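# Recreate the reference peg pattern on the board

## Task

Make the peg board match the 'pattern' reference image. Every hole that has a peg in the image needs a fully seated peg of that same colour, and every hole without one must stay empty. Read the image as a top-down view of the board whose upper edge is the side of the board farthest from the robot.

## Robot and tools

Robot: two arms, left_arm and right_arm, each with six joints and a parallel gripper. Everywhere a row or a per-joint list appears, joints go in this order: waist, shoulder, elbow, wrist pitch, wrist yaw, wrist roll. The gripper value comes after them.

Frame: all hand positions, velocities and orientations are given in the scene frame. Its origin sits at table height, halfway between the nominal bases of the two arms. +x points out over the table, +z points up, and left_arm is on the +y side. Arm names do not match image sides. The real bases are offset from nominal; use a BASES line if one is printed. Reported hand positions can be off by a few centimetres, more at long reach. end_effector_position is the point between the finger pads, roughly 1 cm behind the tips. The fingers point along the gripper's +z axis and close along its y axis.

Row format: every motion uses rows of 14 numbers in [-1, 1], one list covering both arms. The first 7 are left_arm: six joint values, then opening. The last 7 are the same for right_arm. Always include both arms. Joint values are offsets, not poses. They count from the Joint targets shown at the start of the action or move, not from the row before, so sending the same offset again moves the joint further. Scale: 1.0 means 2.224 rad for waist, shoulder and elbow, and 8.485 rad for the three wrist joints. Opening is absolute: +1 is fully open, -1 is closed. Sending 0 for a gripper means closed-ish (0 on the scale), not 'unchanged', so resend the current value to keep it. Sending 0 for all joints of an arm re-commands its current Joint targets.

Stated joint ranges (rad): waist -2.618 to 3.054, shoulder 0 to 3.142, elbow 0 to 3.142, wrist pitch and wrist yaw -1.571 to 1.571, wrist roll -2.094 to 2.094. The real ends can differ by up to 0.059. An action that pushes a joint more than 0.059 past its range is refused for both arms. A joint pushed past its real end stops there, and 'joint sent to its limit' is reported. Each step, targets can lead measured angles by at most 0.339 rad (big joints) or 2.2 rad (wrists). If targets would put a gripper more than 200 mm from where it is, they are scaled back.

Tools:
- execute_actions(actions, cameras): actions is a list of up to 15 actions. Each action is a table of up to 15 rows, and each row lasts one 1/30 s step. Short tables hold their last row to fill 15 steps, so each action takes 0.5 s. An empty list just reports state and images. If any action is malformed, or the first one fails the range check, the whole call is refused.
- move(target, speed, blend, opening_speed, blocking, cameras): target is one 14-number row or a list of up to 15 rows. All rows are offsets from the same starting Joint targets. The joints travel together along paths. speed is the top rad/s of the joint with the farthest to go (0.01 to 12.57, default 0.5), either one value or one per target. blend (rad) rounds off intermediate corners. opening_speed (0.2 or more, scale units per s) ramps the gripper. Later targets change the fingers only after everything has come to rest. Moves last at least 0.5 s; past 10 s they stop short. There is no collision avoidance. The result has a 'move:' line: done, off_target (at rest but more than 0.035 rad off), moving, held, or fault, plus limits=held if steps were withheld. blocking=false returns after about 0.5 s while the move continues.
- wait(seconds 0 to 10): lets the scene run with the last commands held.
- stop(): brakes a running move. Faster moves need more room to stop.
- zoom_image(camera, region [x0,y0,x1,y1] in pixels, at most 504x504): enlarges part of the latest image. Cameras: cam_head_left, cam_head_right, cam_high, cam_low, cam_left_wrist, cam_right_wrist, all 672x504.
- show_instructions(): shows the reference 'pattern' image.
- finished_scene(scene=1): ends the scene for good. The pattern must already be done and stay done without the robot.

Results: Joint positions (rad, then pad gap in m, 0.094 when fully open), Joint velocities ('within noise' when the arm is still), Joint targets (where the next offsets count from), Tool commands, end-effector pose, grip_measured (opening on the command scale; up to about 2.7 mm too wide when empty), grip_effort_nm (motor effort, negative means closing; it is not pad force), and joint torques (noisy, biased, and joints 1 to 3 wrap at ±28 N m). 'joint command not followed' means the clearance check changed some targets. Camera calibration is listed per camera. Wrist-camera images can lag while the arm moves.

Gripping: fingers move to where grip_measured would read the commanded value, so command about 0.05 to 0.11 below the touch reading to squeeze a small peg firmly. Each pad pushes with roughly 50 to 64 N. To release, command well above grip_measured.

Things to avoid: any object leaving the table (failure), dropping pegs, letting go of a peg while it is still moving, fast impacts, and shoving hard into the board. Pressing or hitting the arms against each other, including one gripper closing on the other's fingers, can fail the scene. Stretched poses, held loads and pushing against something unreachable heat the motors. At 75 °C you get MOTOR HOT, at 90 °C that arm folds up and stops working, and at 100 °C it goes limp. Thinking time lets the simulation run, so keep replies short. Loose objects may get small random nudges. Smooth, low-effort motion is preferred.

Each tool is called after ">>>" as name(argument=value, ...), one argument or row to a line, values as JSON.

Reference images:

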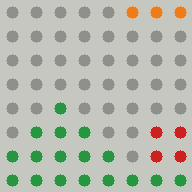

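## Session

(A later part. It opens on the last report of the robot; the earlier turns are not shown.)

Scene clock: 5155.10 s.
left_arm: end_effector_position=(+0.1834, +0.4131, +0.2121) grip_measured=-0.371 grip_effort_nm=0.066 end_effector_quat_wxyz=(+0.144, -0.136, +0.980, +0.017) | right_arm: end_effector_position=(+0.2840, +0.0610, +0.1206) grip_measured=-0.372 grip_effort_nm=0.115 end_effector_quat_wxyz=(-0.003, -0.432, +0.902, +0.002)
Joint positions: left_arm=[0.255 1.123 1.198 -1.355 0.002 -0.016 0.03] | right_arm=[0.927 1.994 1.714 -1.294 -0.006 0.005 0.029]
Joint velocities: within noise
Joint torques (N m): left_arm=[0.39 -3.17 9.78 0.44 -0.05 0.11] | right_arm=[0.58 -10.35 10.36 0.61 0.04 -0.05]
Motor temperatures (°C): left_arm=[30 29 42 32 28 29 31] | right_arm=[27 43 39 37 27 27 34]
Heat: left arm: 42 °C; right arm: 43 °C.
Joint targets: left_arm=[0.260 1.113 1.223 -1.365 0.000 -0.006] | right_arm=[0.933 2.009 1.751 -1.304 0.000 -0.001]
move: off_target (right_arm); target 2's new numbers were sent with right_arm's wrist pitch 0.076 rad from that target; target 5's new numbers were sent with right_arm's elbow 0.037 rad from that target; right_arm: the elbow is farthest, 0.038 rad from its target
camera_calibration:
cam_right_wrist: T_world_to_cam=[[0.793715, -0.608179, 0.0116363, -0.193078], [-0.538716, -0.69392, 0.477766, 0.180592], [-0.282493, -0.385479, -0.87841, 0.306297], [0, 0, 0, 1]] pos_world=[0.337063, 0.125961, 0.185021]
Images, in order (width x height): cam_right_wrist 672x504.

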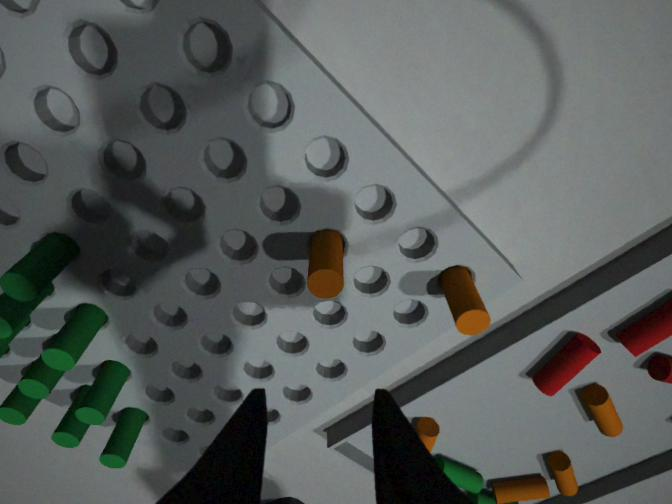

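>>> move(
  target=[
    [0,0,0,0,0,0,-0.37,-0.0067,0.0187,-0.127,0.0361,0,0,-0.37],
    [0,0,0,0,0,0,-0.37,-0.0067,0.0187,-0.127,0.0361,0,0,-0.85],
    [0,0,0,0,0,0,-0.37,-0.0067,0,0,0,0,0,-0.85],
  ],
  speed=0.4,
  opening_speed=0.8,
  cameras=["cam_right_wrist"],
)

Scene clock: 5170.27 s.
left_arm: end_effector_position=(+0.1834, +0.4131, +0.2121) grip_measured=-0.371 grip_effort_nm=0.066 end_effector_quat_wxyz=(+0.144, -0.136, +0.980, +0.017) | right_arm: end_effector_position=(+0.2844, +0.0614, +0.1058) grip_measured=-0.727 grip_effort_nm=-1.048 end_effector_quat_wxyz=(-0.020, -0.432, +0.902, -0.007)
Joint positions: left_arm=[0.255 1.123 1.198 -1.355 0.002 -0.016 0.03] | right_arm=[0.927 2.039 1.719 -1.293 -0.006 0.005 0.013]
Joint velocities: within noise
Joint torques (N m): left_arm=[0.27 -3.14 9.74 0.44 0.01 0.11] | right_arm=[-0.85 -15.08 9.7 0.53 0.04 -0.04]
Motor temperatures (°C): left_arm=[30 29 42 32 28 29 31] | right_arm=[27 44 39 35 27 27 33]
Heat: left arm: 42 °C; right arm: 44 °C.
Joint targets: left_arm=[0.260 1.113 1.223 -1.365 0.000 -0.006] | right_arm=[0.918 2.009 1.751 -1.304 0.000 -0.001]
move: done
camera_calibration:
cam_right_wrist: T_world_to_cam=[[0.793963, -0.607868, 0.010917, -0.192918], [-0.52688, -0.679, 0.511231, 0.180307], [-0.303348, -0.411651, -0.859374, 0.299103], [0, 0, 0, 1]] pos_world=[0.338903, 0.128286, 0.166969]
Images, in order (width x height): cam_right_wrist 672x504.

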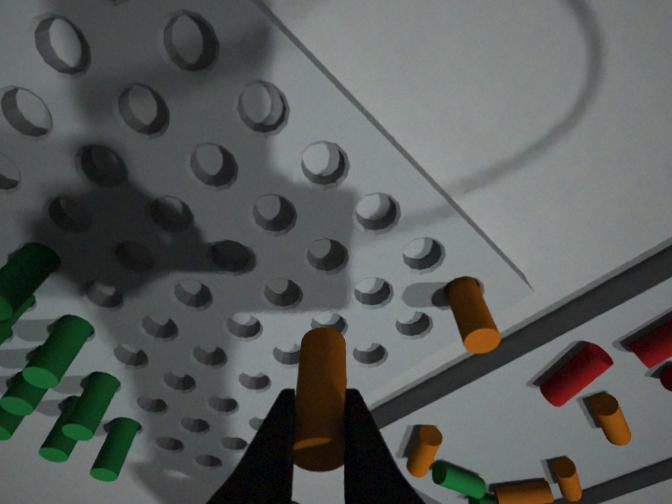

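>>> move(
  target=[
    [0,0,0,0,0,0,-0.37,-0.0679,-0.004,-0.0679,0.0134,0,0.1728,-0.85],
    [0,0,0,0,0,0,-0.37,-0.0679,0.0108,-0.1183,0.0302,0,0.1728,-0.85],
  ],
  speed=[0.6,0.25],
  cameras=["cam_right_wrist"],
)

>>> zoom_image(
  camera="cam_right_wrist",
  region=[220, 250, 440, 415],
)

Scene clock: 5191.47 s.
left_arm: end_effector_position=(+0.1834, +0.4131, +0.2121) grip_measured=-0.371 grip_effort_nm=0.061 end_effector_quat_wxyz=(+0.144, -0.136, +0.980, +0.017) | right_arm: end_effector_position=(+0.3213, +0.0174, +0.0551) grip_measured=-0.727 grip_effort_nm=-1.048 end_effector_quat_wxyz=(-0.012, +0.349, +0.937, -0.013)
Joint positions: left_arm=[0.255 1.123 1.198 -1.355 0.002 -0.016 0.03] | right_arm=[0.774 2.039 1.515 -1.081 -0.009 1.457 0.013]
Joint velocities: within noise
Joint torques (N m): left_arm=[0.44 -3.1 9.81 0.43 -0.06 0.15] | right_arm=[-0.65 -12.46 3.85 1.05 0.07 0.1]
Motor temperatures (°C): left_arm=[30 29 42 32 28 29 31] | right_arm=[27 46 39 34 27 27 34]
Heat: left arm: 42 °C; right arm: 46 °C.
Joint targets: left_arm=[0.260 1.113 1.223 -1.365 0.000 -0.006] | right_arm=[0.767 2.033 1.488 -1.048 0.000 1.466]
move: done
camera_calibration:
cam_right_wrist: T_world_to_cam=[[-0.633888, -0.771785, 0.0503268, 0.210964], [-0.65955, 0.573398, 0.486013, 0.218041], [-0.403955, 0.274885, -0.872501, 0.269699], [0, 0, 0, 1]] pos_world=[0.386483, -0.0363421, 0.118725]
Images, in order (width x height): cam_right_wrist 672x504.

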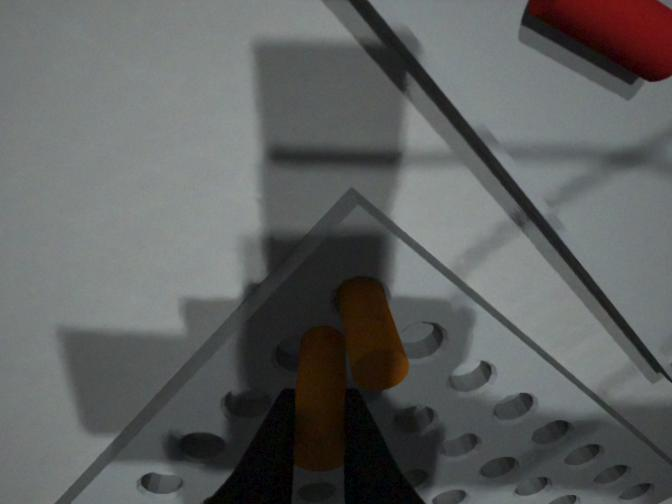

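Scaled by 2.291 from the camera's 672x504 image, which has a finer 960x720 frame.

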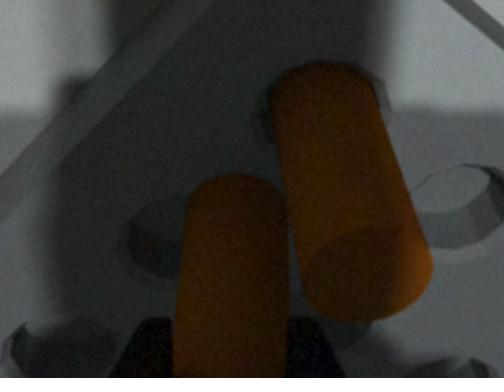

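>>> move(
  target=[
    [0,0,0,0,0,0,-0.37,0,-0.02,0.012,-0.004,0,0,-0.85],
    [0,0,0,0,0,0,-0.37,0,0.0,0.001,0.001,0,0,-0.85],
  ],
  speed=0.2,
  cameras=["cam_right_wrist"],
)

>>> zoom_image(
  camera="cam_right_wrist",
  region=[220, 250, 440, 415],
)

Scene clock: 5202.93 s.
left_arm: end_effector_position=(+0.1834, +0.4131, +0.2121) grip_measured=-0.371 grip_effort_nm=0.056 end_effector_quat_wxyz=(+0.144, -0.136, +0.980, +0.017) | right_arm: end_effector_position=(+0.3242, +0.0201, +0.0558) grip_measured=-0.727 grip_effort_nm=-1.043 end_effector_quat_wxyz=(-0.007, +0.349, +0.937, -0.005)
Joint positions: left_arm=[0.255 1.123 1.198 -1.355 0.002 -0.016 0.03] | right_arm=[0.774 2.036 1.513 -1.063 -0.009 1.457 0.013]
Joint velocities: within noise
Joint torques (N m): left_arm=[0.5 -3.02 9.78 0.42 -0.05 0.1] | right_arm=[-0.65 -12.12 4.3 0.98 0.08 0.09]
Motor temperatures (°C): left_arm=[30 29 42 32 28 29 31] | right_arm=[27 46 39 33 27 27 34]
Heat: left arm: 42 °C; right arm: 46 °C.
Joint targets: left_arm=[0.260 1.113 1.223 -1.365 0.000 -0.006] | right_arm=[0.767 2.033 1.490 -1.039 0.000 1.465]
move: done
camera_calibration:
cam_right_wrist: T_world_to_cam=[[-0.634773, -0.772062, 0.0313596, 0.216228], [-0.666154, 0.56736, 0.484089, 0.22048], [-0.391539, 0.286396, -0.874456, 0.266616], [0, 0, 0, 1]] pos_world=[0.38852, -0.0345078, 0.119631]
Images, in order (width x height): cam_right_wrist 672x504.

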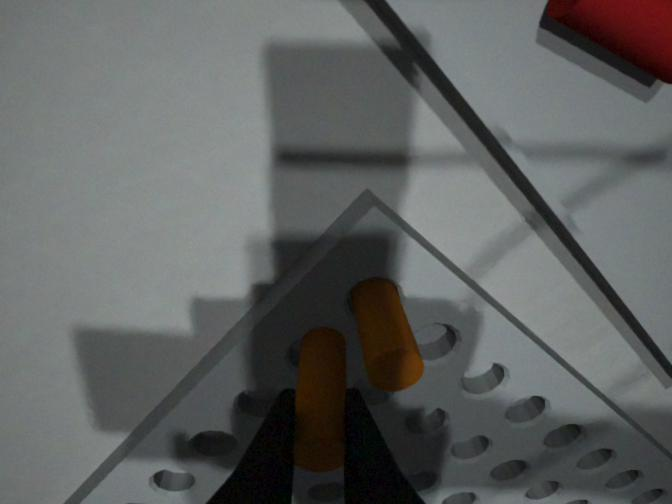

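Scaled by 2.291 from the camera's 672x504 image, which has a finer 960x720 frame.

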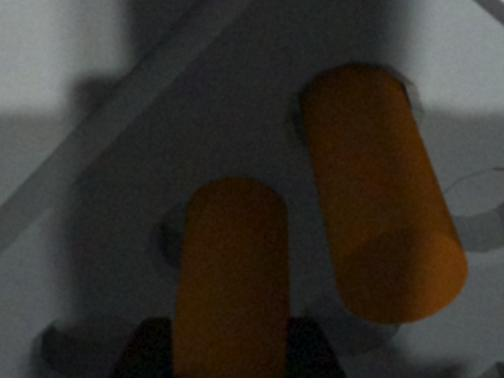

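>>> move(
  target=[
    [0,0,0,0,0,0,-0.37,0,-0.03,0.03,-0.010,0,0,-0.85],
    [0,0,0,0,0,0,-0.37,0.0099,-0.03,0.03,-0.010,0,0,-0.85],
    [0,0,0,0,0,0,-0.37,0.0099,0.001,0.0135,-0.0042,0,0,-0.85],
  ],
  speed=0.2,
  cameras=["cam_right_wrist"],
)

>>> zoom_image(
  camera="cam_right_wrist",
  region=[220, 250, 440, 415],
)

Scene clock: 5231.73 s.
left_arm: end_effector_position=(+0.1834, +0.4131, +0.2121) grip_measured=-0.371 grip_effort_nm=0.066 end_effector_quat_wxyz=(+0.144, -0.136, +0.980, +0.017) | right_arm: end_effector_position=(+0.3241, +0.0242, +0.0645) grip_measured=-0.727 grip_effort_nm=-1.048 end_effector_quat_wxyz=(-0.003, +0.345, +0.939, +0.004)
Joint positions: left_arm=[0.255 1.123 1.198 -1.355 0.002 -0.016 0.03] | right_arm=[0.782 2.019 1.524 -1.072 -0.009 1.458 0.013]
Joint velocities: within noise
Joint torques (N m): left_arm=[0.36 -3.17 9.8 0.44 -0.02 0.11] | right_arm=[0.7 -10.3 6.06 0.7 0.07 0.09]
Motor temperatures (°C): left_arm=[30 29 42 32 28 29 31] | right_arm=[27 50 38 33 27 27 34]
Heat: left arm: 42 °C; right arm: 50 °C.
Joint targets: left_arm=[0.260 1.113 1.223 -1.365 0.000 -0.006] | right_arm=[0.789 2.035 1.520 -1.075 0.000 1.465]
move: done
camera_calibration:
cam_right_wrist: T_world_to_cam=[[-0.629169, -0.777169, 0.0124524, 0.218543], [-0.677192, 0.555954, 0.482003, 0.217868], [-0.381521, 0.294829, -0.876081, 0.269693], [0, 0, 0, 1]] pos_world=[0.387933, -0.0307925, 0.128538]
Images, in order (width x height): cam_right_wrist 672x504.

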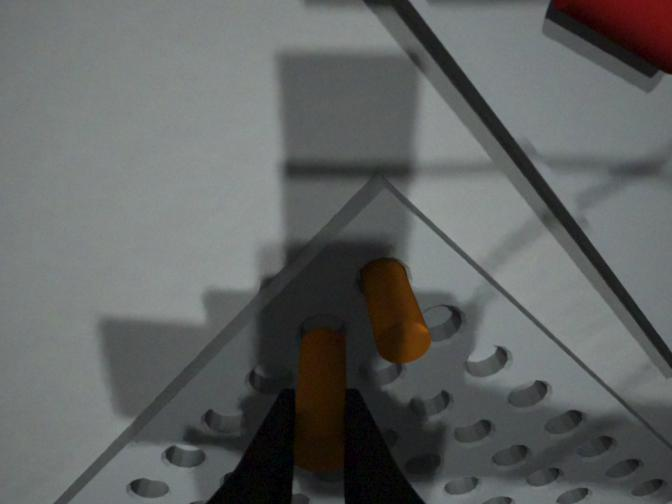

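Scaled by 2.291 from the camera's 672x504 image, which has a finer 960x720 frame.

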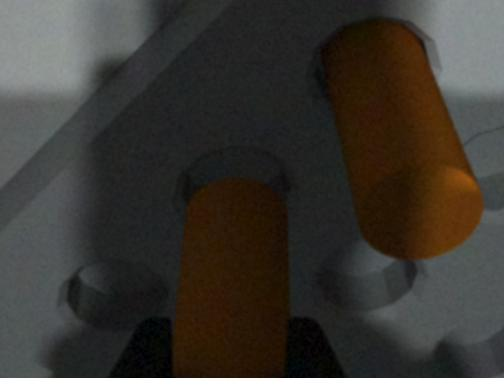

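>>> move(
  target=[
    [0,0,0,0,0,0,-0.37,0,0.0045,-0.0113,0.0036,0,0,-0.85],
    [0,0,0,0,0,0,-0.37,0,0.009,-0.0225,0.0071,0,0,-0.85],
  ],
  speed=0.08,
  cameras=["cam_right_wrist"],
)

>>> zoom_image(
  camera="cam_right_wrist",
  region=[220, 250, 440, 415],
)

Scene clock: 5240.87 s.
left_arm: end_effector_position=(+0.1834, +0.4131, +0.2121) grip_measured=-0.371 grip_effort_nm=0.051 end_effector_quat_wxyz=(+0.144, -0.136, +0.980, +0.017) | right_arm: end_effector_position=(+0.3247, +0.0249, +0.0555) grip_measured=-0.727 grip_effort_nm=-1.043 end_effector_quat_wxyz=(-0.003, +0.345, +0.938, +0.005)
Joint positions: left_arm=[0.255 1.123 1.198 -1.355 0.002 -0.016 0.03] | right_arm=[0.782 2.029 1.502 -1.036 -0.01 1.458 0.013]
Joint velocities: within noise
Joint torques (N m): left_arm=[0.38 -3.15 9.74 0.45 -0.02 0.13] | right_arm=[0.69 -9.4 3.49 1 0.08 0.08]
Motor temperatures (°C): left_arm=[30 29 42 32 28 29 31] | right_arm=[27 49 38 32 27 27 34]
Heat: left arm: 42 °C; right arm: 49 °C.
Joint targets: left_arm=[0.260 1.113 1.223 -1.365 0.000 -0.006] | right_arm=[0.789 2.055 1.470 -1.015 0.000 1.465]
move: done
camera_calibration:
cam_right_wrist: T_world_to_cam=[[-0.629472, -0.776971, 0.00896036, 0.219988], [-0.67793, 0.554795, 0.482301, 0.222425], [-0.379705, 0.29752, -0.87596, 0.261187], [0, 0, 0, 1]] pos_world=[0.388439, -0.0301842, 0.119543]
Images, in order (width x height): cam_right_wrist 672x504.

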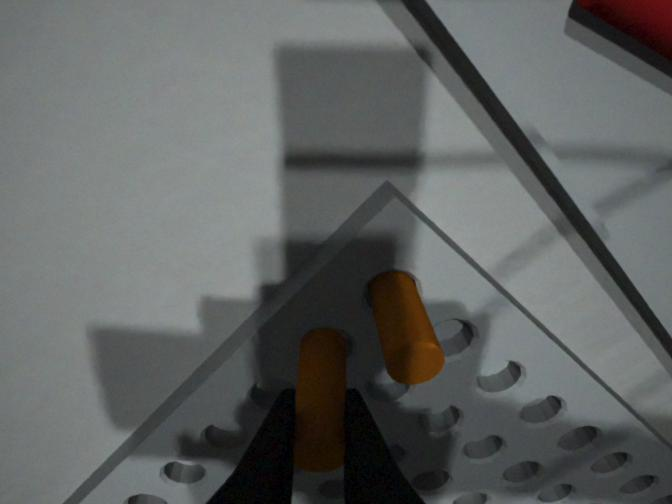

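Scaled by 2.291 from the camera's 672x504 image, which has a finer 960x720 frame.

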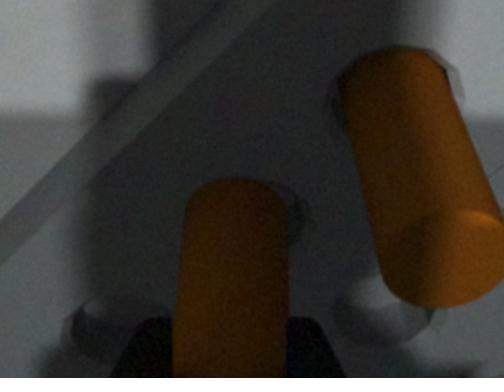

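>>> move(
  target=[
    [0,0,0,0,0,0,-0.37,0,-0.0,-0.00,-0.0033,0,0,-0.85],
  ],
  speed=0.08,
  cameras=["cam_right_wrist"],
)

>>> zoom_image(
  camera="cam_right_wrist",
  region=[220, 250, 440, 415],
)

Scene clock: 5248.97 s.
left_arm: end_effector_position=(+0.1834, +0.4131, +0.2121) grip_measured=-0.371 grip_effort_nm=0.056 end_effector_quat_wxyz=(+0.144, -0.136, +0.980, +0.017) | right_arm: end_effector_position=(+0.3246, +0.0248, +0.0555) grip_measured=-0.727 grip_effort_nm=-1.048 end_effector_quat_wxyz=(-0.003, +0.345, +0.938, +0.005)
Joint positions: left_arm=[0.255 1.123 1.198 -1.355 0.002 -0.016 0.03] | right_arm=[0.782 2.029 1.502 -1.037 -0.01 1.458 0.013]
Joint velocities: within noise
Joint torques (N m): left_arm=[0.34 -3.3 9.91 0.43 -0.02 0.11] | right_arm=[0.7 -9.4 3.49 0.69 0.07 0.09]
Motor temperatures (°C): left_arm=[30 29 42 32 28 29 31] | right_arm=[27 48 38 32 27 27 34]
Heat: left arm: 42 °C; right arm: 48 °C.
Joint targets: left_arm=[0.260 1.113 1.223 -1.365 0.000 -0.006] | right_arm=[0.789 2.055 1.470 -1.042 0.000 1.465]
move: done
camera_calibration:
cam_right_wrist: T_world_to_cam=[[-0.629488, -0.776948, 0.00978017, 0.219754], [-0.677624, 0.555087, 0.482394, 0.222291], [-0.380224, 0.297034, -0.8759, 0.261358], [0, 0, 0, 1]] pos_world=[0.388337, -0.0302856, 0.119543]
Images, in order (width x height): cam_right_wrist 672x504.

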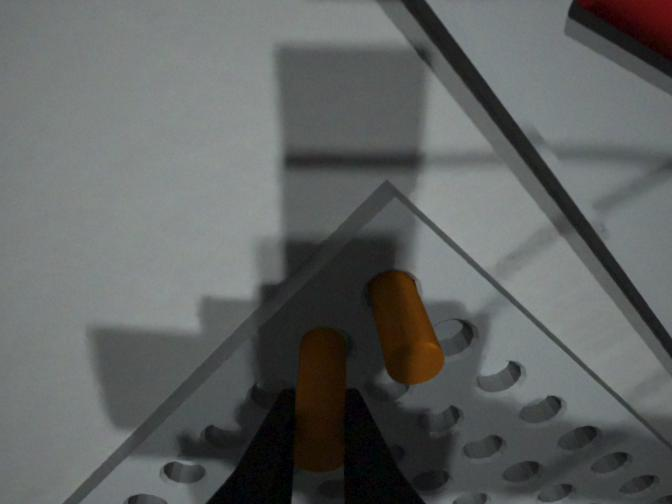

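Scaled by 2.291 from the camera's 672x504 image, which has a finer 960x720 frame.

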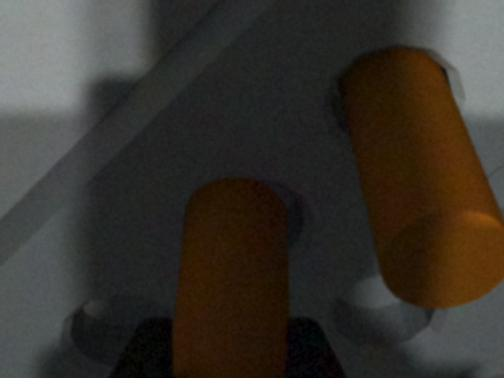

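>>> move(
  target=[
    [0,0,0,0,0,0,-0.37,0,-0.0,-0.00,-0.0015,0,0,-0.85],
  ],
  speed=0.08,
  cameras=[],
)

>>> move(
  target=[
    [0,0,0,0,0,0,-0.37,0,-0.0,-0.00,-0.0012,0,0,-0.85],
  ],
  speed=0.08,
  cameras=["cam_right_wrist"],
)

Scene clock: 5256.40 s.
left_arm: end_effector_position=(+0.1834, +0.4131, +0.2121) grip_measured=-0.371 grip_effort_nm=0.056 end_effector_quat_wxyz=(+0.144, -0.136, +0.980, +0.017) | right_arm: end_effector_position=(+0.3244, +0.0246, +0.0555) grip_measured=-0.727 grip_effort_nm=-1.048 end_effector_quat_wxyz=(-0.003, +0.345, +0.938, +0.005)
Joint positions: left_arm=[0.255 1.123 1.198 -1.355 0.002 -0.016 0.03] | right_arm=[0.782 2.029 1.502 -1.038 -0.01 1.458 0.013]
Joint velocities: within noise
Joint torques (N m): left_arm=[0.36 -3.06 9.76 0.44 -0.03 0.11] | right_arm=[0.69 -9.42 3.49 0.55 0.07 0.09]
Motor temperatures (°C): left_arm=[30 29 42 32 28 29 31] | right_arm=[27 47 37 32 27 27 34]
Heat: left arm: 42 °C; right arm: 47 °C.
Joint targets: left_arm=[0.260 1.113 1.223 -1.365 0.000 -0.006] | right_arm=[0.789 2.055 1.470 -1.055 0.000 1.465]
move: done
No camera images: "cameras" was empty.

Scene clock: 5257.10 s.
left_arm: end_effector_position=(+0.1834, +0.4131, +0.2121) grip_measured=-0.371 grip_effort_nm=0.056 end_effector_quat_wxyz=(+0.144, -0.136, +0.980, +0.017) | right_arm: end_effector_position=(+0.3242, +0.0244, +0.0555) grip_measured=-0.727 grip_effort_nm=-1.048 end_effector_quat_wxyz=(-0.003, +0.345, +0.938, +0.004)
Joint positions: left_arm=[0.255 1.123 1.198 -1.355 0.002 -0.016 0.03] | right_arm=[0.782 2.029 1.502 -1.039 -0.01 1.458 0.013]
Joint velocities: within noise
Joint torques (N m): left_arm=[0.4 -3.07 9.87 0.44 -0.05 0.13] | right_arm=[0.69 -9.37 3.49 0.44 0.07 0.08]
Motor temperatures (°C): left_arm=[30 29 42 32 28 29 31] | right_arm=[27 47 37 32 27 27 34]
Heat: left arm: 42 °C; right arm: 47 °C.
Joint targets: left_arm=[0.260 1.113 1.223 -1.365 0.000 -0.006] | right_arm=[0.789 2.055 1.470 -1.066 0.000 1.465]
move: done
camera_calibration:
cam_right_wrist: T_world_to_cam=[[-0.629494, -0.776912, 0.0120477, 0.219059], [-0.676835, 0.55589, 0.482577, 0.221951], [-0.381617, 0.295625, -0.875771, 0.261814], [0, 0, 0, 1]] pos_world=[0.388033, -0.0305897, 0.119541]
Images, in order (width x height): cam_right_wrist 672x504.

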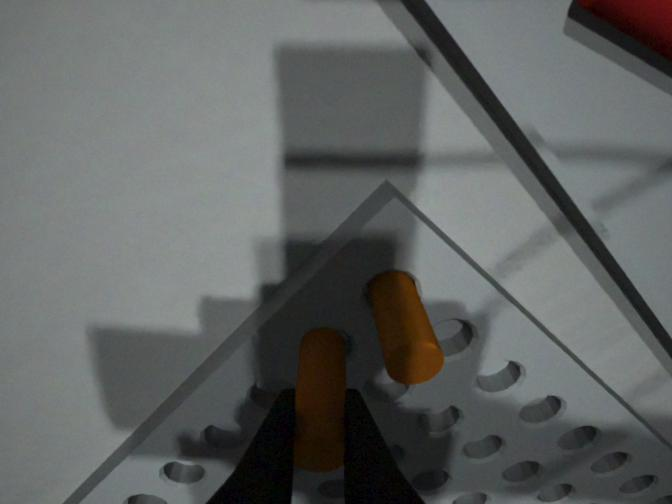

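>>> move(
  target=[
    [0,0,0,0,0,0,-0.37,0,-0.03,0.025,-0.003,0,0,-0.85],
    [0,0,0,0,0,0,-0.37,0,-0.0010,-0.003,0.0043,0,0,-0.85],
  ],
  speed=0.12,
  cameras=["cam_right_wrist"],
)

>>> zoom_image(
  camera="cam_right_wrist",
  region=[220, 250, 440, 415],
)

Scene clock: 5267.57 s.
left_arm: end_effector_position=(+0.1834, +0.4131, +0.2121) grip_measured=-0.371 grip_effort_nm=0.056 end_effector_quat_wxyz=(+0.144, -0.136, +0.980, +0.017) | right_arm: end_effector_position=(+0.3214, +0.0223, +0.0543) grip_measured=-0.727 grip_effort_nm=-1.043 end_effector_quat_wxyz=(-0.007, +0.346, +0.938, -0.001)
Joint positions: left_arm=[0.255 1.123 1.198 -1.355 0.002 -0.016 0.03] | right_arm=[0.782 2.028 1.496 -1.046 -0.011 1.458 0.013]
Joint velocities: within noise
Joint torques (N m): left_arm=[0.35 -3.19 9.81 0.44 -0.01 0.1] | right_arm=[0.69 -9.48 3.41 0.92 0.09 0.08]
Motor temperatures (°C): left_arm=[30 29 42 32 28 29 31] | right_arm=[27 46 37 32 27 27 34]
Heat: left arm: 42 °C; right arm: 46 °C.
Joint targets: left_arm=[0.260 1.113 1.223 -1.365 0.000 -0.006] | right_arm=[0.789 2.053 1.463 -1.029 0.001 1.466]
move: done
camera_calibration:
cam_right_wrist: T_world_to_cam=[[-0.629581, -0.77658, 0.0235021, 0.215098], [-0.671817, 0.559344, 0.485589, 0.220009], [-0.390245, 0.289929, -0.873871, 0.263121], [0, 0, 0, 1]] pos_world=[0.385909, -0.0323059, 0.118044]
Images, in order (width x height): cam_right_wrist 672x504.

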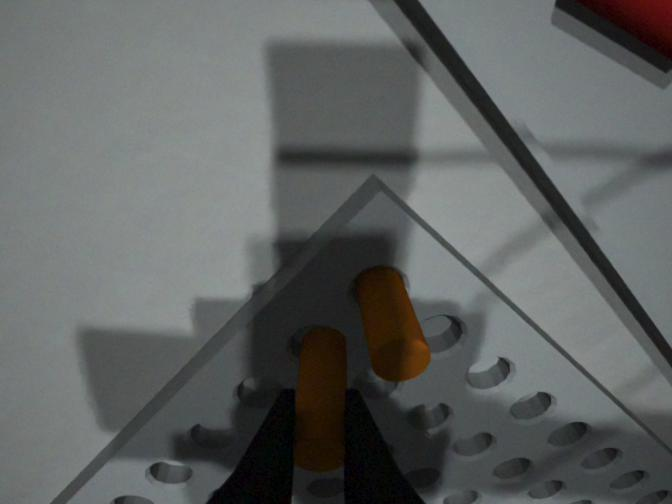

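Scaled by 2.291 from the camera's 672x504 image, which has a finer 960x720 frame.

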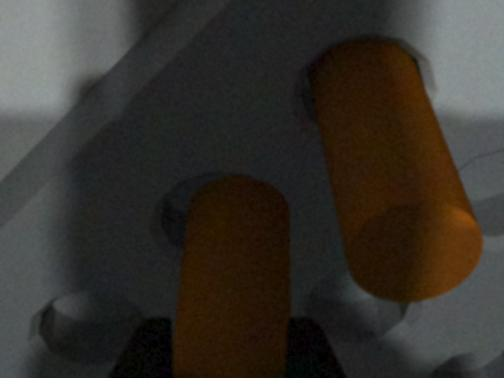

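>>> move(
  target=[
    [0,0,0,0,0,0,-0.37,0,-0.03,0.025,-0.003,0,0,-0.85],
    [0,0,0,0,0,0,-0.37,0,0.0005,0.0018,0.00095,0,0,-0.85],
  ],
  speed=0.12,
  cameras=["cam_right_wrist"],
)

>>> zoom_image(
  camera="cam_right_wrist",
  region=[220, 250, 440, 415],
)

Scene clock: 5282.63 s.
left_arm: end_effector_position=(+0.1834, +0.4131, +0.2121) grip_measured=-0.371 grip_effort_nm=0.056 end_effector_quat_wxyz=(+0.144, -0.136, +0.980, +0.017) | right_arm: end_effector_position=(+0.3232, +0.0240, +0.0475) grip_measured=-0.727 grip_effort_nm=-1.048 end_effector_quat_wxyz=(-0.005, +0.346, +0.938, +0.003)
Joint positions: left_arm=[0.255 1.123 1.198 -1.355 0.002 -0.016 0.03] | right_arm=[0.782 2.038 1.482 -1.015 -0.011 1.458 0.013]
Joint velocities: within noise
Joint torques (N m): left_arm=[0.43 -3.08 9.85 0.41 -0.02 0.14] | right_arm=[0.7 -10.39 4.98 0.65 0.09 0.08]
Motor temperatures (°C): left_arm=[30 29 42 32 28 29 31] | right_arm=[27 46 37 32 27 27 34]
Heat: left arm: 42 °C; right arm: 46 °C.
Joint targets: left_arm=[0.260 1.113 1.223 -1.365 0.000 -0.006] | right_arm=[0.789 2.054 1.467 -1.021 0.001 1.465]
move: done
camera_calibration:
cam_right_wrist: T_world_to_cam=[[-0.629689, -0.776685, 0.0158733, 0.218056], [-0.674558, 0.556797, 0.484714, 0.224606], [-0.385308, 0.294512, -0.874529, 0.255655], [0, 0, 0, 1]] pos_world=[0.387323, -0.0309925, 0.111247]
Images, in order (width x height): cam_right_wrist 672x504.

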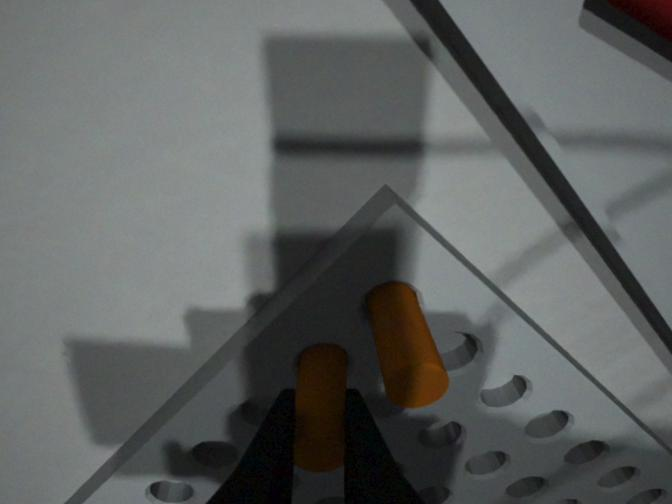

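Scaled by 2.291 from the camera's 672x504 image, which has a finer 960x720 frame.

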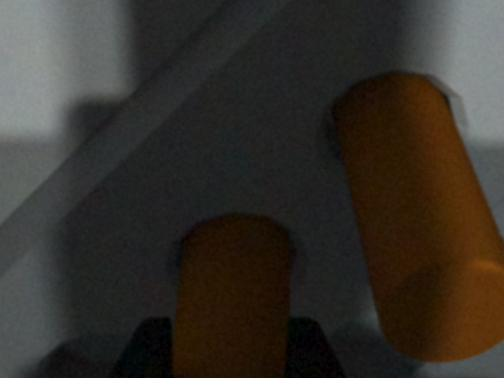

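>>> move(
  target=[
    [0,0,0,0,0,0,-0.37,0,0.0006,-0.0018,0.0006,0,0,-0.85],
    [0,0,0,0,0,0,-0.37,0,0,0,0,0,0,-0.5],
    [0,0,0,0,0,0,-0.37,0,-0.028,0.0616,-0.0223,0,0,-0.5],
    [0,0,0,0,0,0,-0.37,0,-0.137,0.03,-0.01,0,-0.03,-0.37],
    [0,0,0,0,0,0,-0.37,-0.0832,-0.25,-0.22,0.012,0,-0.188,-0.37],
    [0,0,0,0,0,0,-0.37,-0.0832,-0.2311,-0.2756,0.0145,0,-0.188,-0.37],
  ],
  speed=[0.1,0.4,0.4,0.7,0.9,0.5],
  opening_speed=1.0,
  cameras=["cam_right_wrist"],
)

Scene clock: 5307.87 s.
left_arm: end_effector_position=(+0.1834, +0.4131, +0.2121) grip_measured=-0.371 grip_effort_nm=0.046 end_effector_quat_wxyz=(+0.144, -0.136, +0.980, +0.017) | right_arm: end_effector_position=(+0.2465, -0.1040, +0.0491) grip_measured=-0.372 grip_effort_nm=0.110 end_effector_quat_wxyz=(-0.003, -0.345, +0.939, +0.004)
Joint positions: left_arm=[0.255 1.123 1.198 -1.355 0.002 -0.016 0.03] | right_arm=[0.611 1.532 0.863 -0.906 -0.01 -0.123 0.029]
Joint velocities: within noise
Joint torques (N m): left_arm=[0.43 -3.14 9.78 0.43 -0.04 0.12] | right_arm=[-0.62 -5.23 5.34 0.81 0.07 -0.05]
Motor temperatures (°C): left_arm=[30 29 42 32 28 29 31] | right_arm=[27 48 38 31 27 27 34]
Heat: left arm: 42 °C; right arm: 48 °C.
Joint targets: left_arm=[0.260 1.113 1.223 -1.365 0.000 -0.006] | right_arm=[0.604 1.540 0.854 -0.898 0.000 -0.130]
move: done
camera_calibration:
cam_right_wrist: T_world_to_cam=[[0.665729, -0.746156, 0.00751931, -0.245344], [-0.658349, -0.582582, 0.476629, 0.121136], [-0.351259, -0.322256, -0.879073, 0.192944], [0, 0, 0, 1]] pos_world=[0.310855, -0.0503162, 0.11372]
Images, in order (width x height): cam_right_wrist 672x504.

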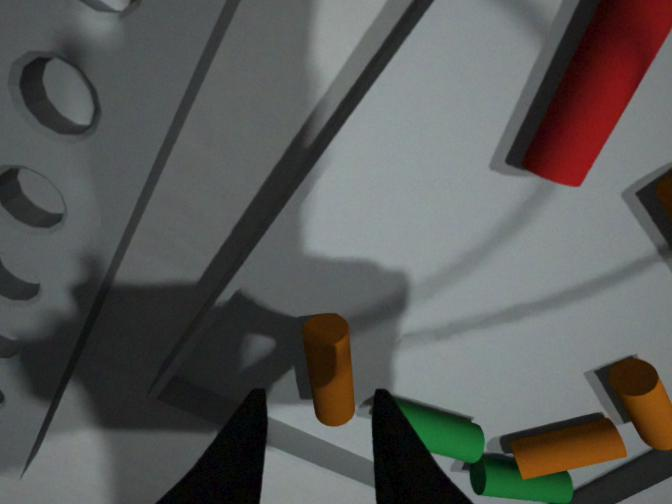

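>>> move(
  target=[0,0,0,0,0,0,-0.37,0,0.0306,-0.0423,0.0189,0,-0.009,-0.37],
  speed=0.15,
  cameras=["cam_right_wrist"],
)

Scene clock: 5325.23 s.
left_arm: end_effector_position=(+0.1834, +0.4131, +0.2121) grip_measured=-0.371 grip_effort_nm=0.066 end_effector_quat_wxyz=(+0.144, -0.136, +0.980, +0.017) | right_arm: end_effector_position=(+0.2458, -0.1046, +0.0146) grip_measured=-0.372 grip_effort_nm=0.110 end_effector_quat_wxyz=(-0.001, -0.380, +0.925, +0.004)
Joint positions: left_arm=[0.255 1.123 1.198 -1.355 0.002 -0.016 0.03] | right_arm=[0.611 1.598 0.773 -0.745 -0.009 -0.199 0.029]
Joint velocities: within noise
Joint torques (N m): left_arm=[0.43 -3.22 9.73 0.43 -0.02 0.13] | right_arm=[-0.65 -5.37 4.52 0.82 0.07 -0.05]
Motor temperatures (°C): left_arm=[30 29 42 32 28 29 31] | right_arm=[27 45 38 31 27 27 33]
Heat: left arm: 42 °C; right arm: 45 °C.
Joint targets: left_arm=[0.260 1.113 1.223 -1.365 0.000 -0.006] | right_arm=[0.604 1.608 0.760 -0.738 0.000 -0.206]
move: done
camera_calibration:
cam_right_wrist: T_world_to_cam=[[0.720639, -0.693255, 0.00875718, -0.253081], [-0.61364, -0.631898, 0.473446, 0.120719], [-0.322685, -0.346557, -0.880779, 0.15264], [0, 0, 0, 1]] pos_world=[0.305713, -0.046269, 0.079505]
Images, in order (width x height): cam_right_wrist 672x504.

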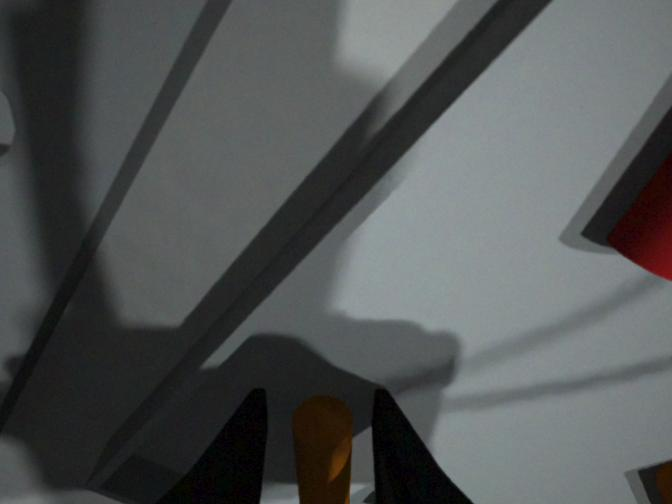

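>>> move(
  target=[
    [0,0,0,0,0,0,-0.37,0,0,0,0,0,0,-0.85],
    [0,0,0,0,0,0,-0.37,0,-0.07,0,0,0,0,-0.85],
    [0,0,0,0,0,0,-0.37,0.0432,0.0189,0.1978,0.0163,0,0.0479,-0.85],
    [0,0,0,0,0,0,-0.37,0.147,-0.0486,-0.0719,0.1459,0,0.0243,-0.85],
    [0,0,0,0,0,0,-0.37,0.148,0.0350,-0.2455,0.2050,0,0.0243,-0.85],
  ],
  speed=0.8,
  opening_speed=0.6,
  cameras=["cam_right_wrist"],
)

Scene clock: 5350.63 s.
left_arm: end_effector_position=(+0.1834, +0.4131, +0.2121) grip_measured=-0.371 grip_effort_nm=0.061 end_effector_quat_wxyz=(+0.144, -0.136, +0.980, +0.017) | right_arm: end_effector_position=(+0.2759, +0.0499, +0.0665) grip_measured=-0.712 grip_effort_nm=-1.048 end_effector_quat_wxyz=(+0.490, -0.362, +0.755, +0.241)
Joint positions: left_arm=[0.255 1.123 1.198 -1.355 0.002 -0.016 0.03] | right_arm=[0.925 1.669 0.233 1.021 -0.007 0.007 0.014]
Joint velocities: within noise
Joint torques (N m): left_arm=[0.36 -3.11 9.92 0.48 -0.04 0.11] | right_arm=[0.79 -4.07 2.59 2.12 0.05 -0.06]
Motor temperatures (°C): left_arm=[30 29 42 32 28 29 31] | right_arm=[27 45 38 31 27 27 33]
Heat: left arm: 42 °C; right arm: 45 °C.
Joint targets: left_arm=[0.260 1.113 1.223 -1.365 0.000 -0.006] | right_arm=[0.933 1.686 0.214 1.002 0.000 0.000]
move: done
camera_calibration:
cam_right_wrist: T_world_to_cam=[[0.778503, -0.627323, 0.0199766, -0.188137], [-0.485472, -0.622029, -0.614326, 0.248737], [0.397807, 0.468557, -0.788799, 0.0160036], [0, 0, 0, 1]] pos_world=[0.260854, 0.0292008, 0.169188]
Images, in order (width x height): cam_right_wrist 672x504.

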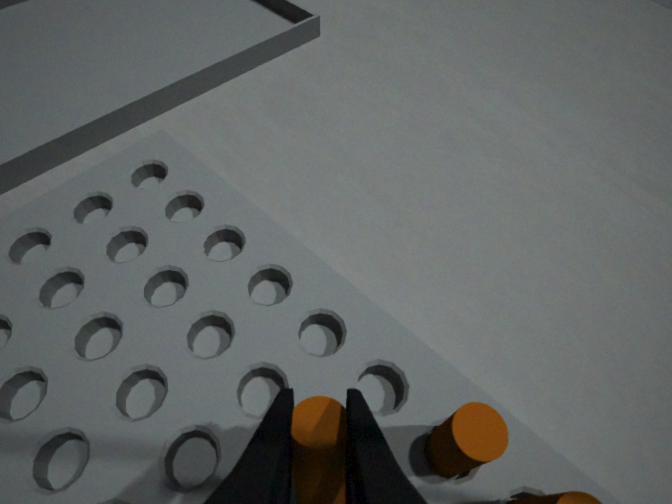

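>>> move(
  target=[
    [0,0,0,0,0,0,-0.37,0,0.045,0,0.0132,0,0,-0.85],
    [0,0,0,0,0,0,-0.37,0,0.0837,0,0.0317,0,0,-0.85],
    [0,0,0,0,0,0,-0.37,0,0.1192,0,0.0357,0,0,-0.85],
  ],
  speed=0.12,
  cameras=["cam_right_wrist"],
)

>>> zoom_image(
  camera="cam_right_wrist",
  region=[230, 380, 420, 504],
)

Scene clock: 5360.70 s.
left_arm: end_effector_position=(+0.1834, +0.4131, +0.2121) grip_measured=-0.371 grip_effort_nm=0.061 end_effector_quat_wxyz=(+0.144, -0.136, +0.980, +0.017) | right_arm: end_effector_position=(+0.2814, +0.0568, +0.0565) grip_measured=-0.712 grip_effort_nm=-1.043 end_effector_quat_wxyz=(+0.523, -0.351, +0.733, +0.257)
Joint positions: left_arm=[0.255 1.123 1.198 -1.355 0.002 -0.016 0.03] | right_arm=[0.925 1.92 0.224 1.37 -0.007 0.007 0.014]
Joint velocities: within noise
Joint torques (N m): left_arm=[0.49 -3.18 9.88 0.47 -0.05 0.11] | right_arm=[0.76 -3.84 1.91 1.65 0.05 -0.05]
Motor temperatures (°C): left_arm=[30 29 42 32 28 29 31] | right_arm=[27 44 37 33 27 27 34]
Heat: left arm: 42 °C; right arm: 44 °C.
Joint targets: left_arm=[0.260 1.113 1.223 -1.365 0.000 -0.006] | right_arm=[0.933 1.951 0.214 1.305 0.000 0.000]
move: off_target (right_arm); right_arm: the wrist pitch is farthest, 0.065 rad from its target
camera_calibration:
cam_right_wrist: T_world_to_cam=[[0.777437, -0.628653, 0.0196722, -0.187535], [-0.449542, -0.577267, -0.681671, 0.240713], [0.439891, 0.521113, -0.731394, -0.0154444], [0, 0, 0, 1]] pos_world=[0.260801, 0.0291094, 0.15648]
Images, in order (width x height): cam_right_wrist 672x504.

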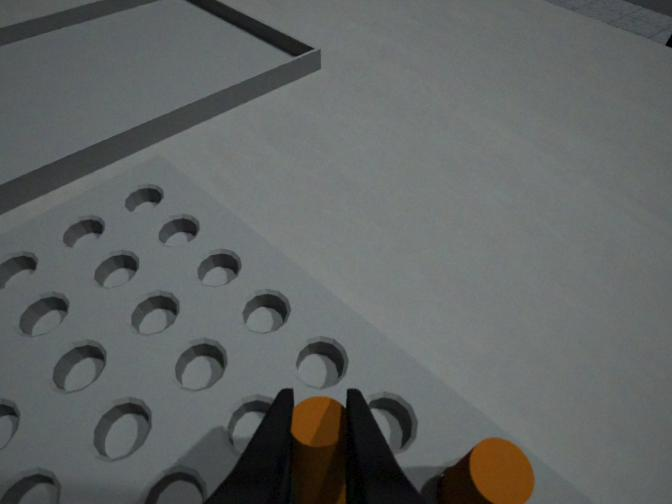

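Scaled by 2.653 from the camera's 672x504 image, which has a finer 960x720 frame.

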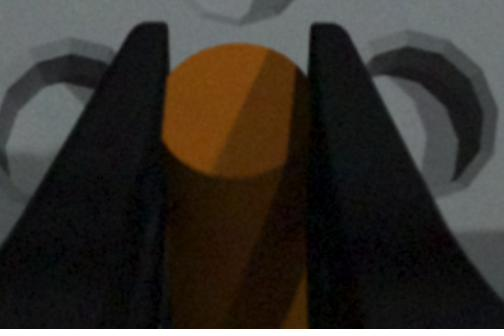

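z .0565 — in. Release and D view.

>>> move(
  target=[
    [0,0,0,0,0,0,-0.37,0,0,0,0,0,0,-0.7],
    [0,0,0,0,0,0,-0.37,0,0,0,0,0,0,-0.55],
    [0,0,0,0,0,0,-0.37,0,0,0,0,0,0,-0.42],
    [0,0,0,0,0,0,-0.37,0,-0.1264,0,0,0,0,-0.42],
    [0,0,0,0,0,0,-0.37,0,-0.157,0.443,-0.1892,0,0,-0.37],
    [0,0,0,0,0,0,-0.37,0,0.0261,0.6911,-0.3075,0,0,-0.37],
  ],
  speed=0.8,
  opening_speed=0.5,
  cameras=["cam_right_wrist"],
)

Scene clock: 5373.07 s.
left_arm: end_effector_position=(+0.1834, +0.4131, +0.2121) grip_measured=-0.371 grip_effort_nm=0.061 end_effector_quat_wxyz=(+0.144, -0.136, +0.980, +0.017) | right_arm: end_effector_position=(+0.2845, +0.0607, +0.1206) grip_measured=-0.372 grip_effort_nm=0.115 end_effector_quat_wxyz=(-0.003, -0.430, +0.903, +0.002)
Joint positions: left_arm=[0.255 1.123 1.198 -1.355 0.002 -0.016 0.03] | right_arm=[0.925 1.995 1.714 -1.294 -0.007 0.006 0.029]
Joint velocities: within noise
Joint torques (N m): left_arm=[0.61 -3.11 9.7 0.44 -0.03 0.1] | right_arm=[0.79 -10.36 10.33 0.61 0.05 -0.04]
Motor temperatures (°C): left_arm=[30 29 42 32 28 29 31] | right_arm=[27 45 38 33 27 27 33]
Heat: left arm: 42 °C; right arm: 45 °C.
Joint targets: left_arm=[0.260 1.113 1.223 -1.365 0.000 -0.006] | right_arm=[0.933 2.009 1.751 -1.304 0.000 0.000]
move: off_target (right_arm); target 2's new numbers were sent with right_arm's wrist pitch 0.065 rad from that target; target 5's new numbers were sent with right_arm's elbow 0.037 rad from that target; right_arm: the elbow is farthest, 0.037 rad from its target
camera_calibration:
cam_right_wrist: T_world_to_cam=[[0.791876, -0.610585, 0.0108538, -0.192937], [-0.540522, -0.692517, 0.477762, 0.181065], [-0.284198, -0.384195, -0.878423, 0.306838], [0, 0, 0, 1]] pos_world=[0.337854, 0.125472, 0.185122]
Images, in order (width x height): cam_right_wrist 672x504.

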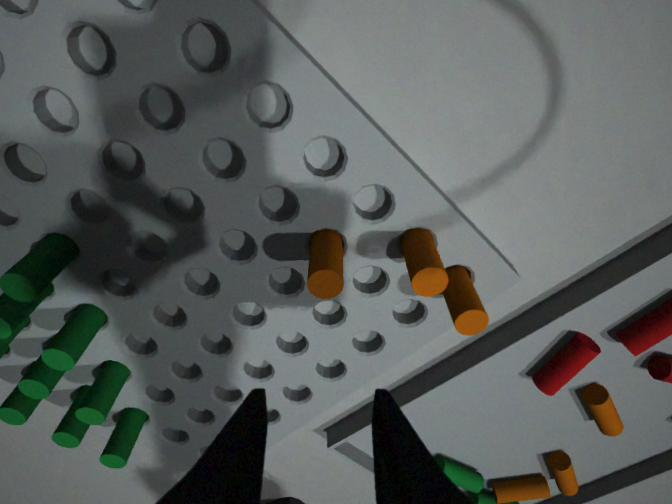

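>>> move(
  target=[
    [0,0,0,0,0,0,-0.37,-0.0067,0.0187,-0.127,0.0361,0,0,-0.37],
    [0,0,0,0,0,0,-0.37,-0.0067,0.0187,-0.127,0.0361,0,0,-0.85],
    [0,0,0,0,0,0,-0.37,-0.0067,0,0,0,0,0,-0.85],
    [0,0,0,0,0,0,-0.37,-0.0434,0.0274,-0.0162,0.0081,0,0.1801,-0.85],
    [0,0,0,0,0,0,-0.37,-0.0434,0.0409,-0.0598,0.0226,0,0.1801,-0.85],
  ],
  speed=[0.4,0.4,0.4,0.6,0.2],
  opening_speed=0.8,
  cameras=["cam_right_wrist"],
)

>>> zoom_image(
  camera="cam_right_wrist",
  region=[220, 250, 440, 415],
)

Scene clock: 5410.30 s.
left_arm: end_effector_position=(+0.1834, +0.4131, +0.2121) grip_measured=-0.371 grip_effort_nm=0.066 end_effector_quat_wxyz=(+0.144, -0.136, +0.980, +0.017) | right_arm: end_effector_position=(+0.3209, +0.0541, +0.0670) grip_measured=-0.730 grip_effort_nm=-1.053 end_effector_quat_wxyz=(-0.001, +0.346, +0.938, +0.005)
Joint positions: left_arm=[0.255 1.123 1.198 -1.355 0.002 -0.016 0.03] | right_arm=[0.843 2.084 1.632 -1.109 -0.007 1.521 0.013]
Joint velocities: within noise
Joint torques (N m): left_arm=[0.35 -3.3 9.81 0.43 -0.03 0.12] | right_arm=[-0.65 -11.07 5.29 0.71 0.04 0.08]
Motor temperatures (°C): left_arm=[30 29 42 32 28 29 31] | right_arm=[27 46 39 31 27 27 33]
Heat: left arm: 42 °C; right arm: 46 °C.
Joint targets: left_arm=[0.260 1.113 1.223 -1.365 0.000 -0.006] | right_arm=[0.836 2.100 1.618 -1.113 0.000 1.528]
move: done
camera_calibration:
cam_right_wrist: T_world_to_cam=[[-0.630404, -0.776227, 0.00785757, 0.240486], [-0.678623, 0.555994, 0.479939, 0.198515], [-0.37691, 0.297223, -0.877267, 0.260352], [0, 0, 0, 1]] pos_world=[0.38445, -0.0010836, 0.131234]
Images, in order (width x height): cam_right_wrist 672x504.

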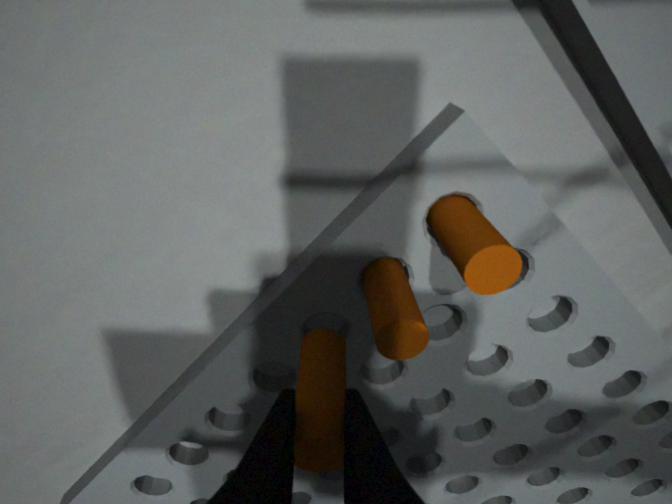

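Scaled by 2.291 from the camera's 672x504 image, which has a finer 960x720 frame.

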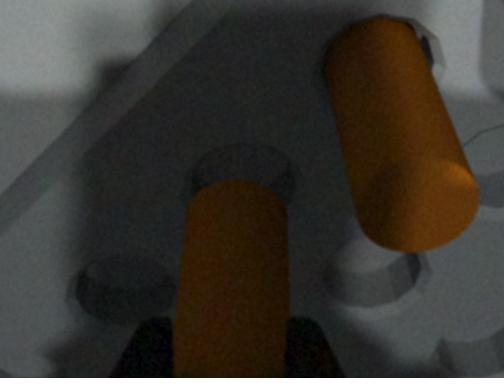

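>>> move(
  target=[
    [0,0,0,0,0,0,-0.37,0,0.0085,-0.022,0.0065,0,0,-0.85],
  ],
  speed=0.08,
  cameras=["cam_right_wrist"],
)

>>> zoom_image(
  camera="cam_right_wrist",
  region=[220, 250, 440, 415],
)

Scene clock: 5423.10 s.
left_arm: end_effector_position=(+0.1834, +0.4131, +0.2121) grip_measured=-0.371 grip_effort_nm=0.061 end_effector_quat_wxyz=(+0.144, -0.136, +0.980, +0.017) | right_arm: end_effector_position=(+0.3186, +0.0528, +0.0553) grip_measured=-0.730 grip_effort_nm=-1.053 end_effector_quat_wxyz=(-0.005, +0.346, +0.938, +0.002)
Joint positions: left_arm=[0.255 1.123 1.198 -1.355 0.002 -0.016 0.03] | right_arm=[0.843 2.093 1.598 -1.075 -0.011 1.521 0.013]
Joint velocities: within noise
Joint torques (N m): left_arm=[0.36 -3.14 9.76 0.42 -0.02 0.08] | right_arm=[-0.65 -10.11 3.81 0.94 0.09 0.08]
Motor temperatures (°C): left_arm=[30 29 42 32 28 29 31] | right_arm=[27 46 39 31 27 27 33]
Heat: left arm: 42 °C; right arm: 46 °C.
Joint targets: left_arm=[0.260 1.113 1.223 -1.365 0.000 -0.006] | right_arm=[0.836 2.119 1.569 -1.057 0.000 1.528]
move: done
camera_calibration:
cam_right_wrist: T_world_to_cam=[[-0.630586, -0.775956, 0.0159343, 0.237681], [-0.674165, 0.557806, 0.484102, 0.201498], [-0.38453, 0.294526, -0.874867, 0.252013], [0, 0, 0, 1]] pos_world=[0.382628, -0.00219103, 0.119144]
Images, in order (width x height): cam_right_wrist 672x504.

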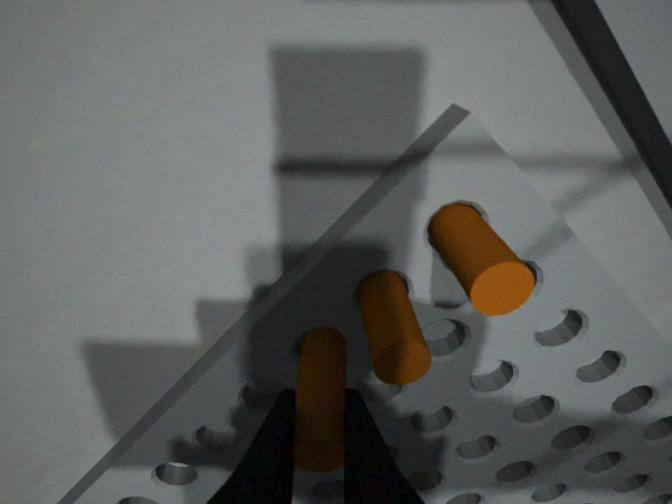

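Scaled by 2.291 from the camera's 672x504 image, which has a finer 960x720 frame.

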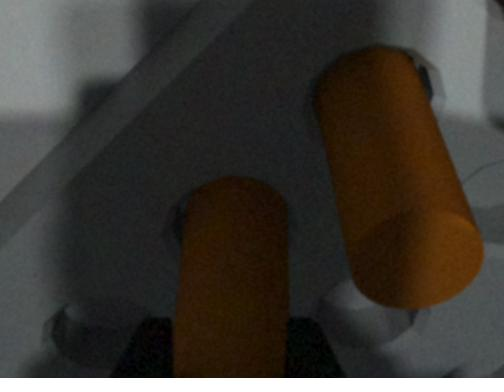

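>>> move(
  target=[
    [0,0,0,0,0,0,-0.37,0,-0.03,0.025,-0.003,0,0,-0.85],
    [0,0,0,0,0,0,-0.37,0,0.0,0.002,0.0006,0,0,-0.85],
  ],
  speed=0.12,
  cameras=["cam_right_wrist"],
)

>>> zoom_image(
  camera="cam_right_wrist",
  region=[220, 250, 440, 415],
)

Scene clock: 5431.17 s.
left_arm: end_effector_position=(+0.1834, +0.4131, +0.2121) grip_measured=-0.371 grip_effort_nm=0.061 end_effector_quat_wxyz=(+0.144, -0.136, +0.980, +0.017) | right_arm: end_effector_position=(+0.3191, +0.0541, +0.0498) grip_measured=-0.730 grip_effort_nm=-1.048 end_effector_quat_wxyz=(-0.006, +0.346, +0.938, +0.004)
Joint positions: left_arm=[0.255 1.123 1.198 -1.355 0.002 -0.016 0.03] | right_arm=[0.843 2.102 1.588 -1.054 -0.014 1.521 0.013]
Joint velocities: within noise
Joint torques (N m): left_arm=[0.35 -3.06 9.74 0.47 -0.01 0.11] | right_arm=[-0.62 -10.97 5.14 0.76 0.11 0.08]
Motor temperatures (°C): left_arm=[30 29 42 32 28 29 31] | right_arm=[27 47 38 31 27 27 33]
Heat: left arm: 42 °C; right arm: 47 °C.
Joint targets: left_arm=[0.260 1.113 1.223 -1.365 0.000 -0.006] | right_arm=[0.836 2.119 1.574 -1.052 0.001 1.528]
move: done
camera_calibration:
cam_right_wrist: T_world_to_cam=[[-0.630584, -0.776005, 0.0134402, 0.239153], [-0.673824, 0.55598, 0.48667, 0.203648], [-0.385131, 0.29783, -0.873482, 0.246922], [0, 0, 0, 1]] pos_world=[0.383126, -0.00118138, 0.113358]
Images, in order (width x height): cam_right_wrist 672x504.

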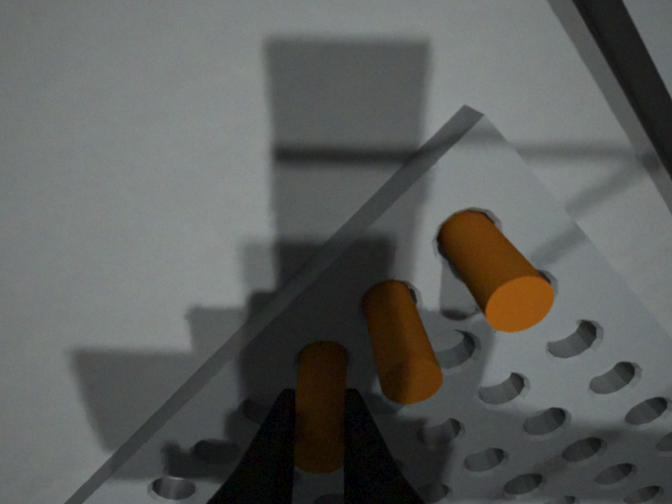

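Scaled by 2.291 from the camera's 672x504 image, which has a finer 960x720 frame.

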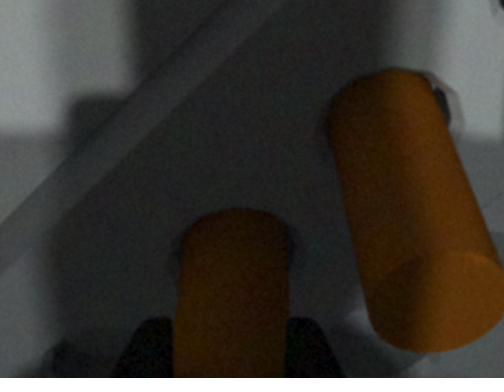

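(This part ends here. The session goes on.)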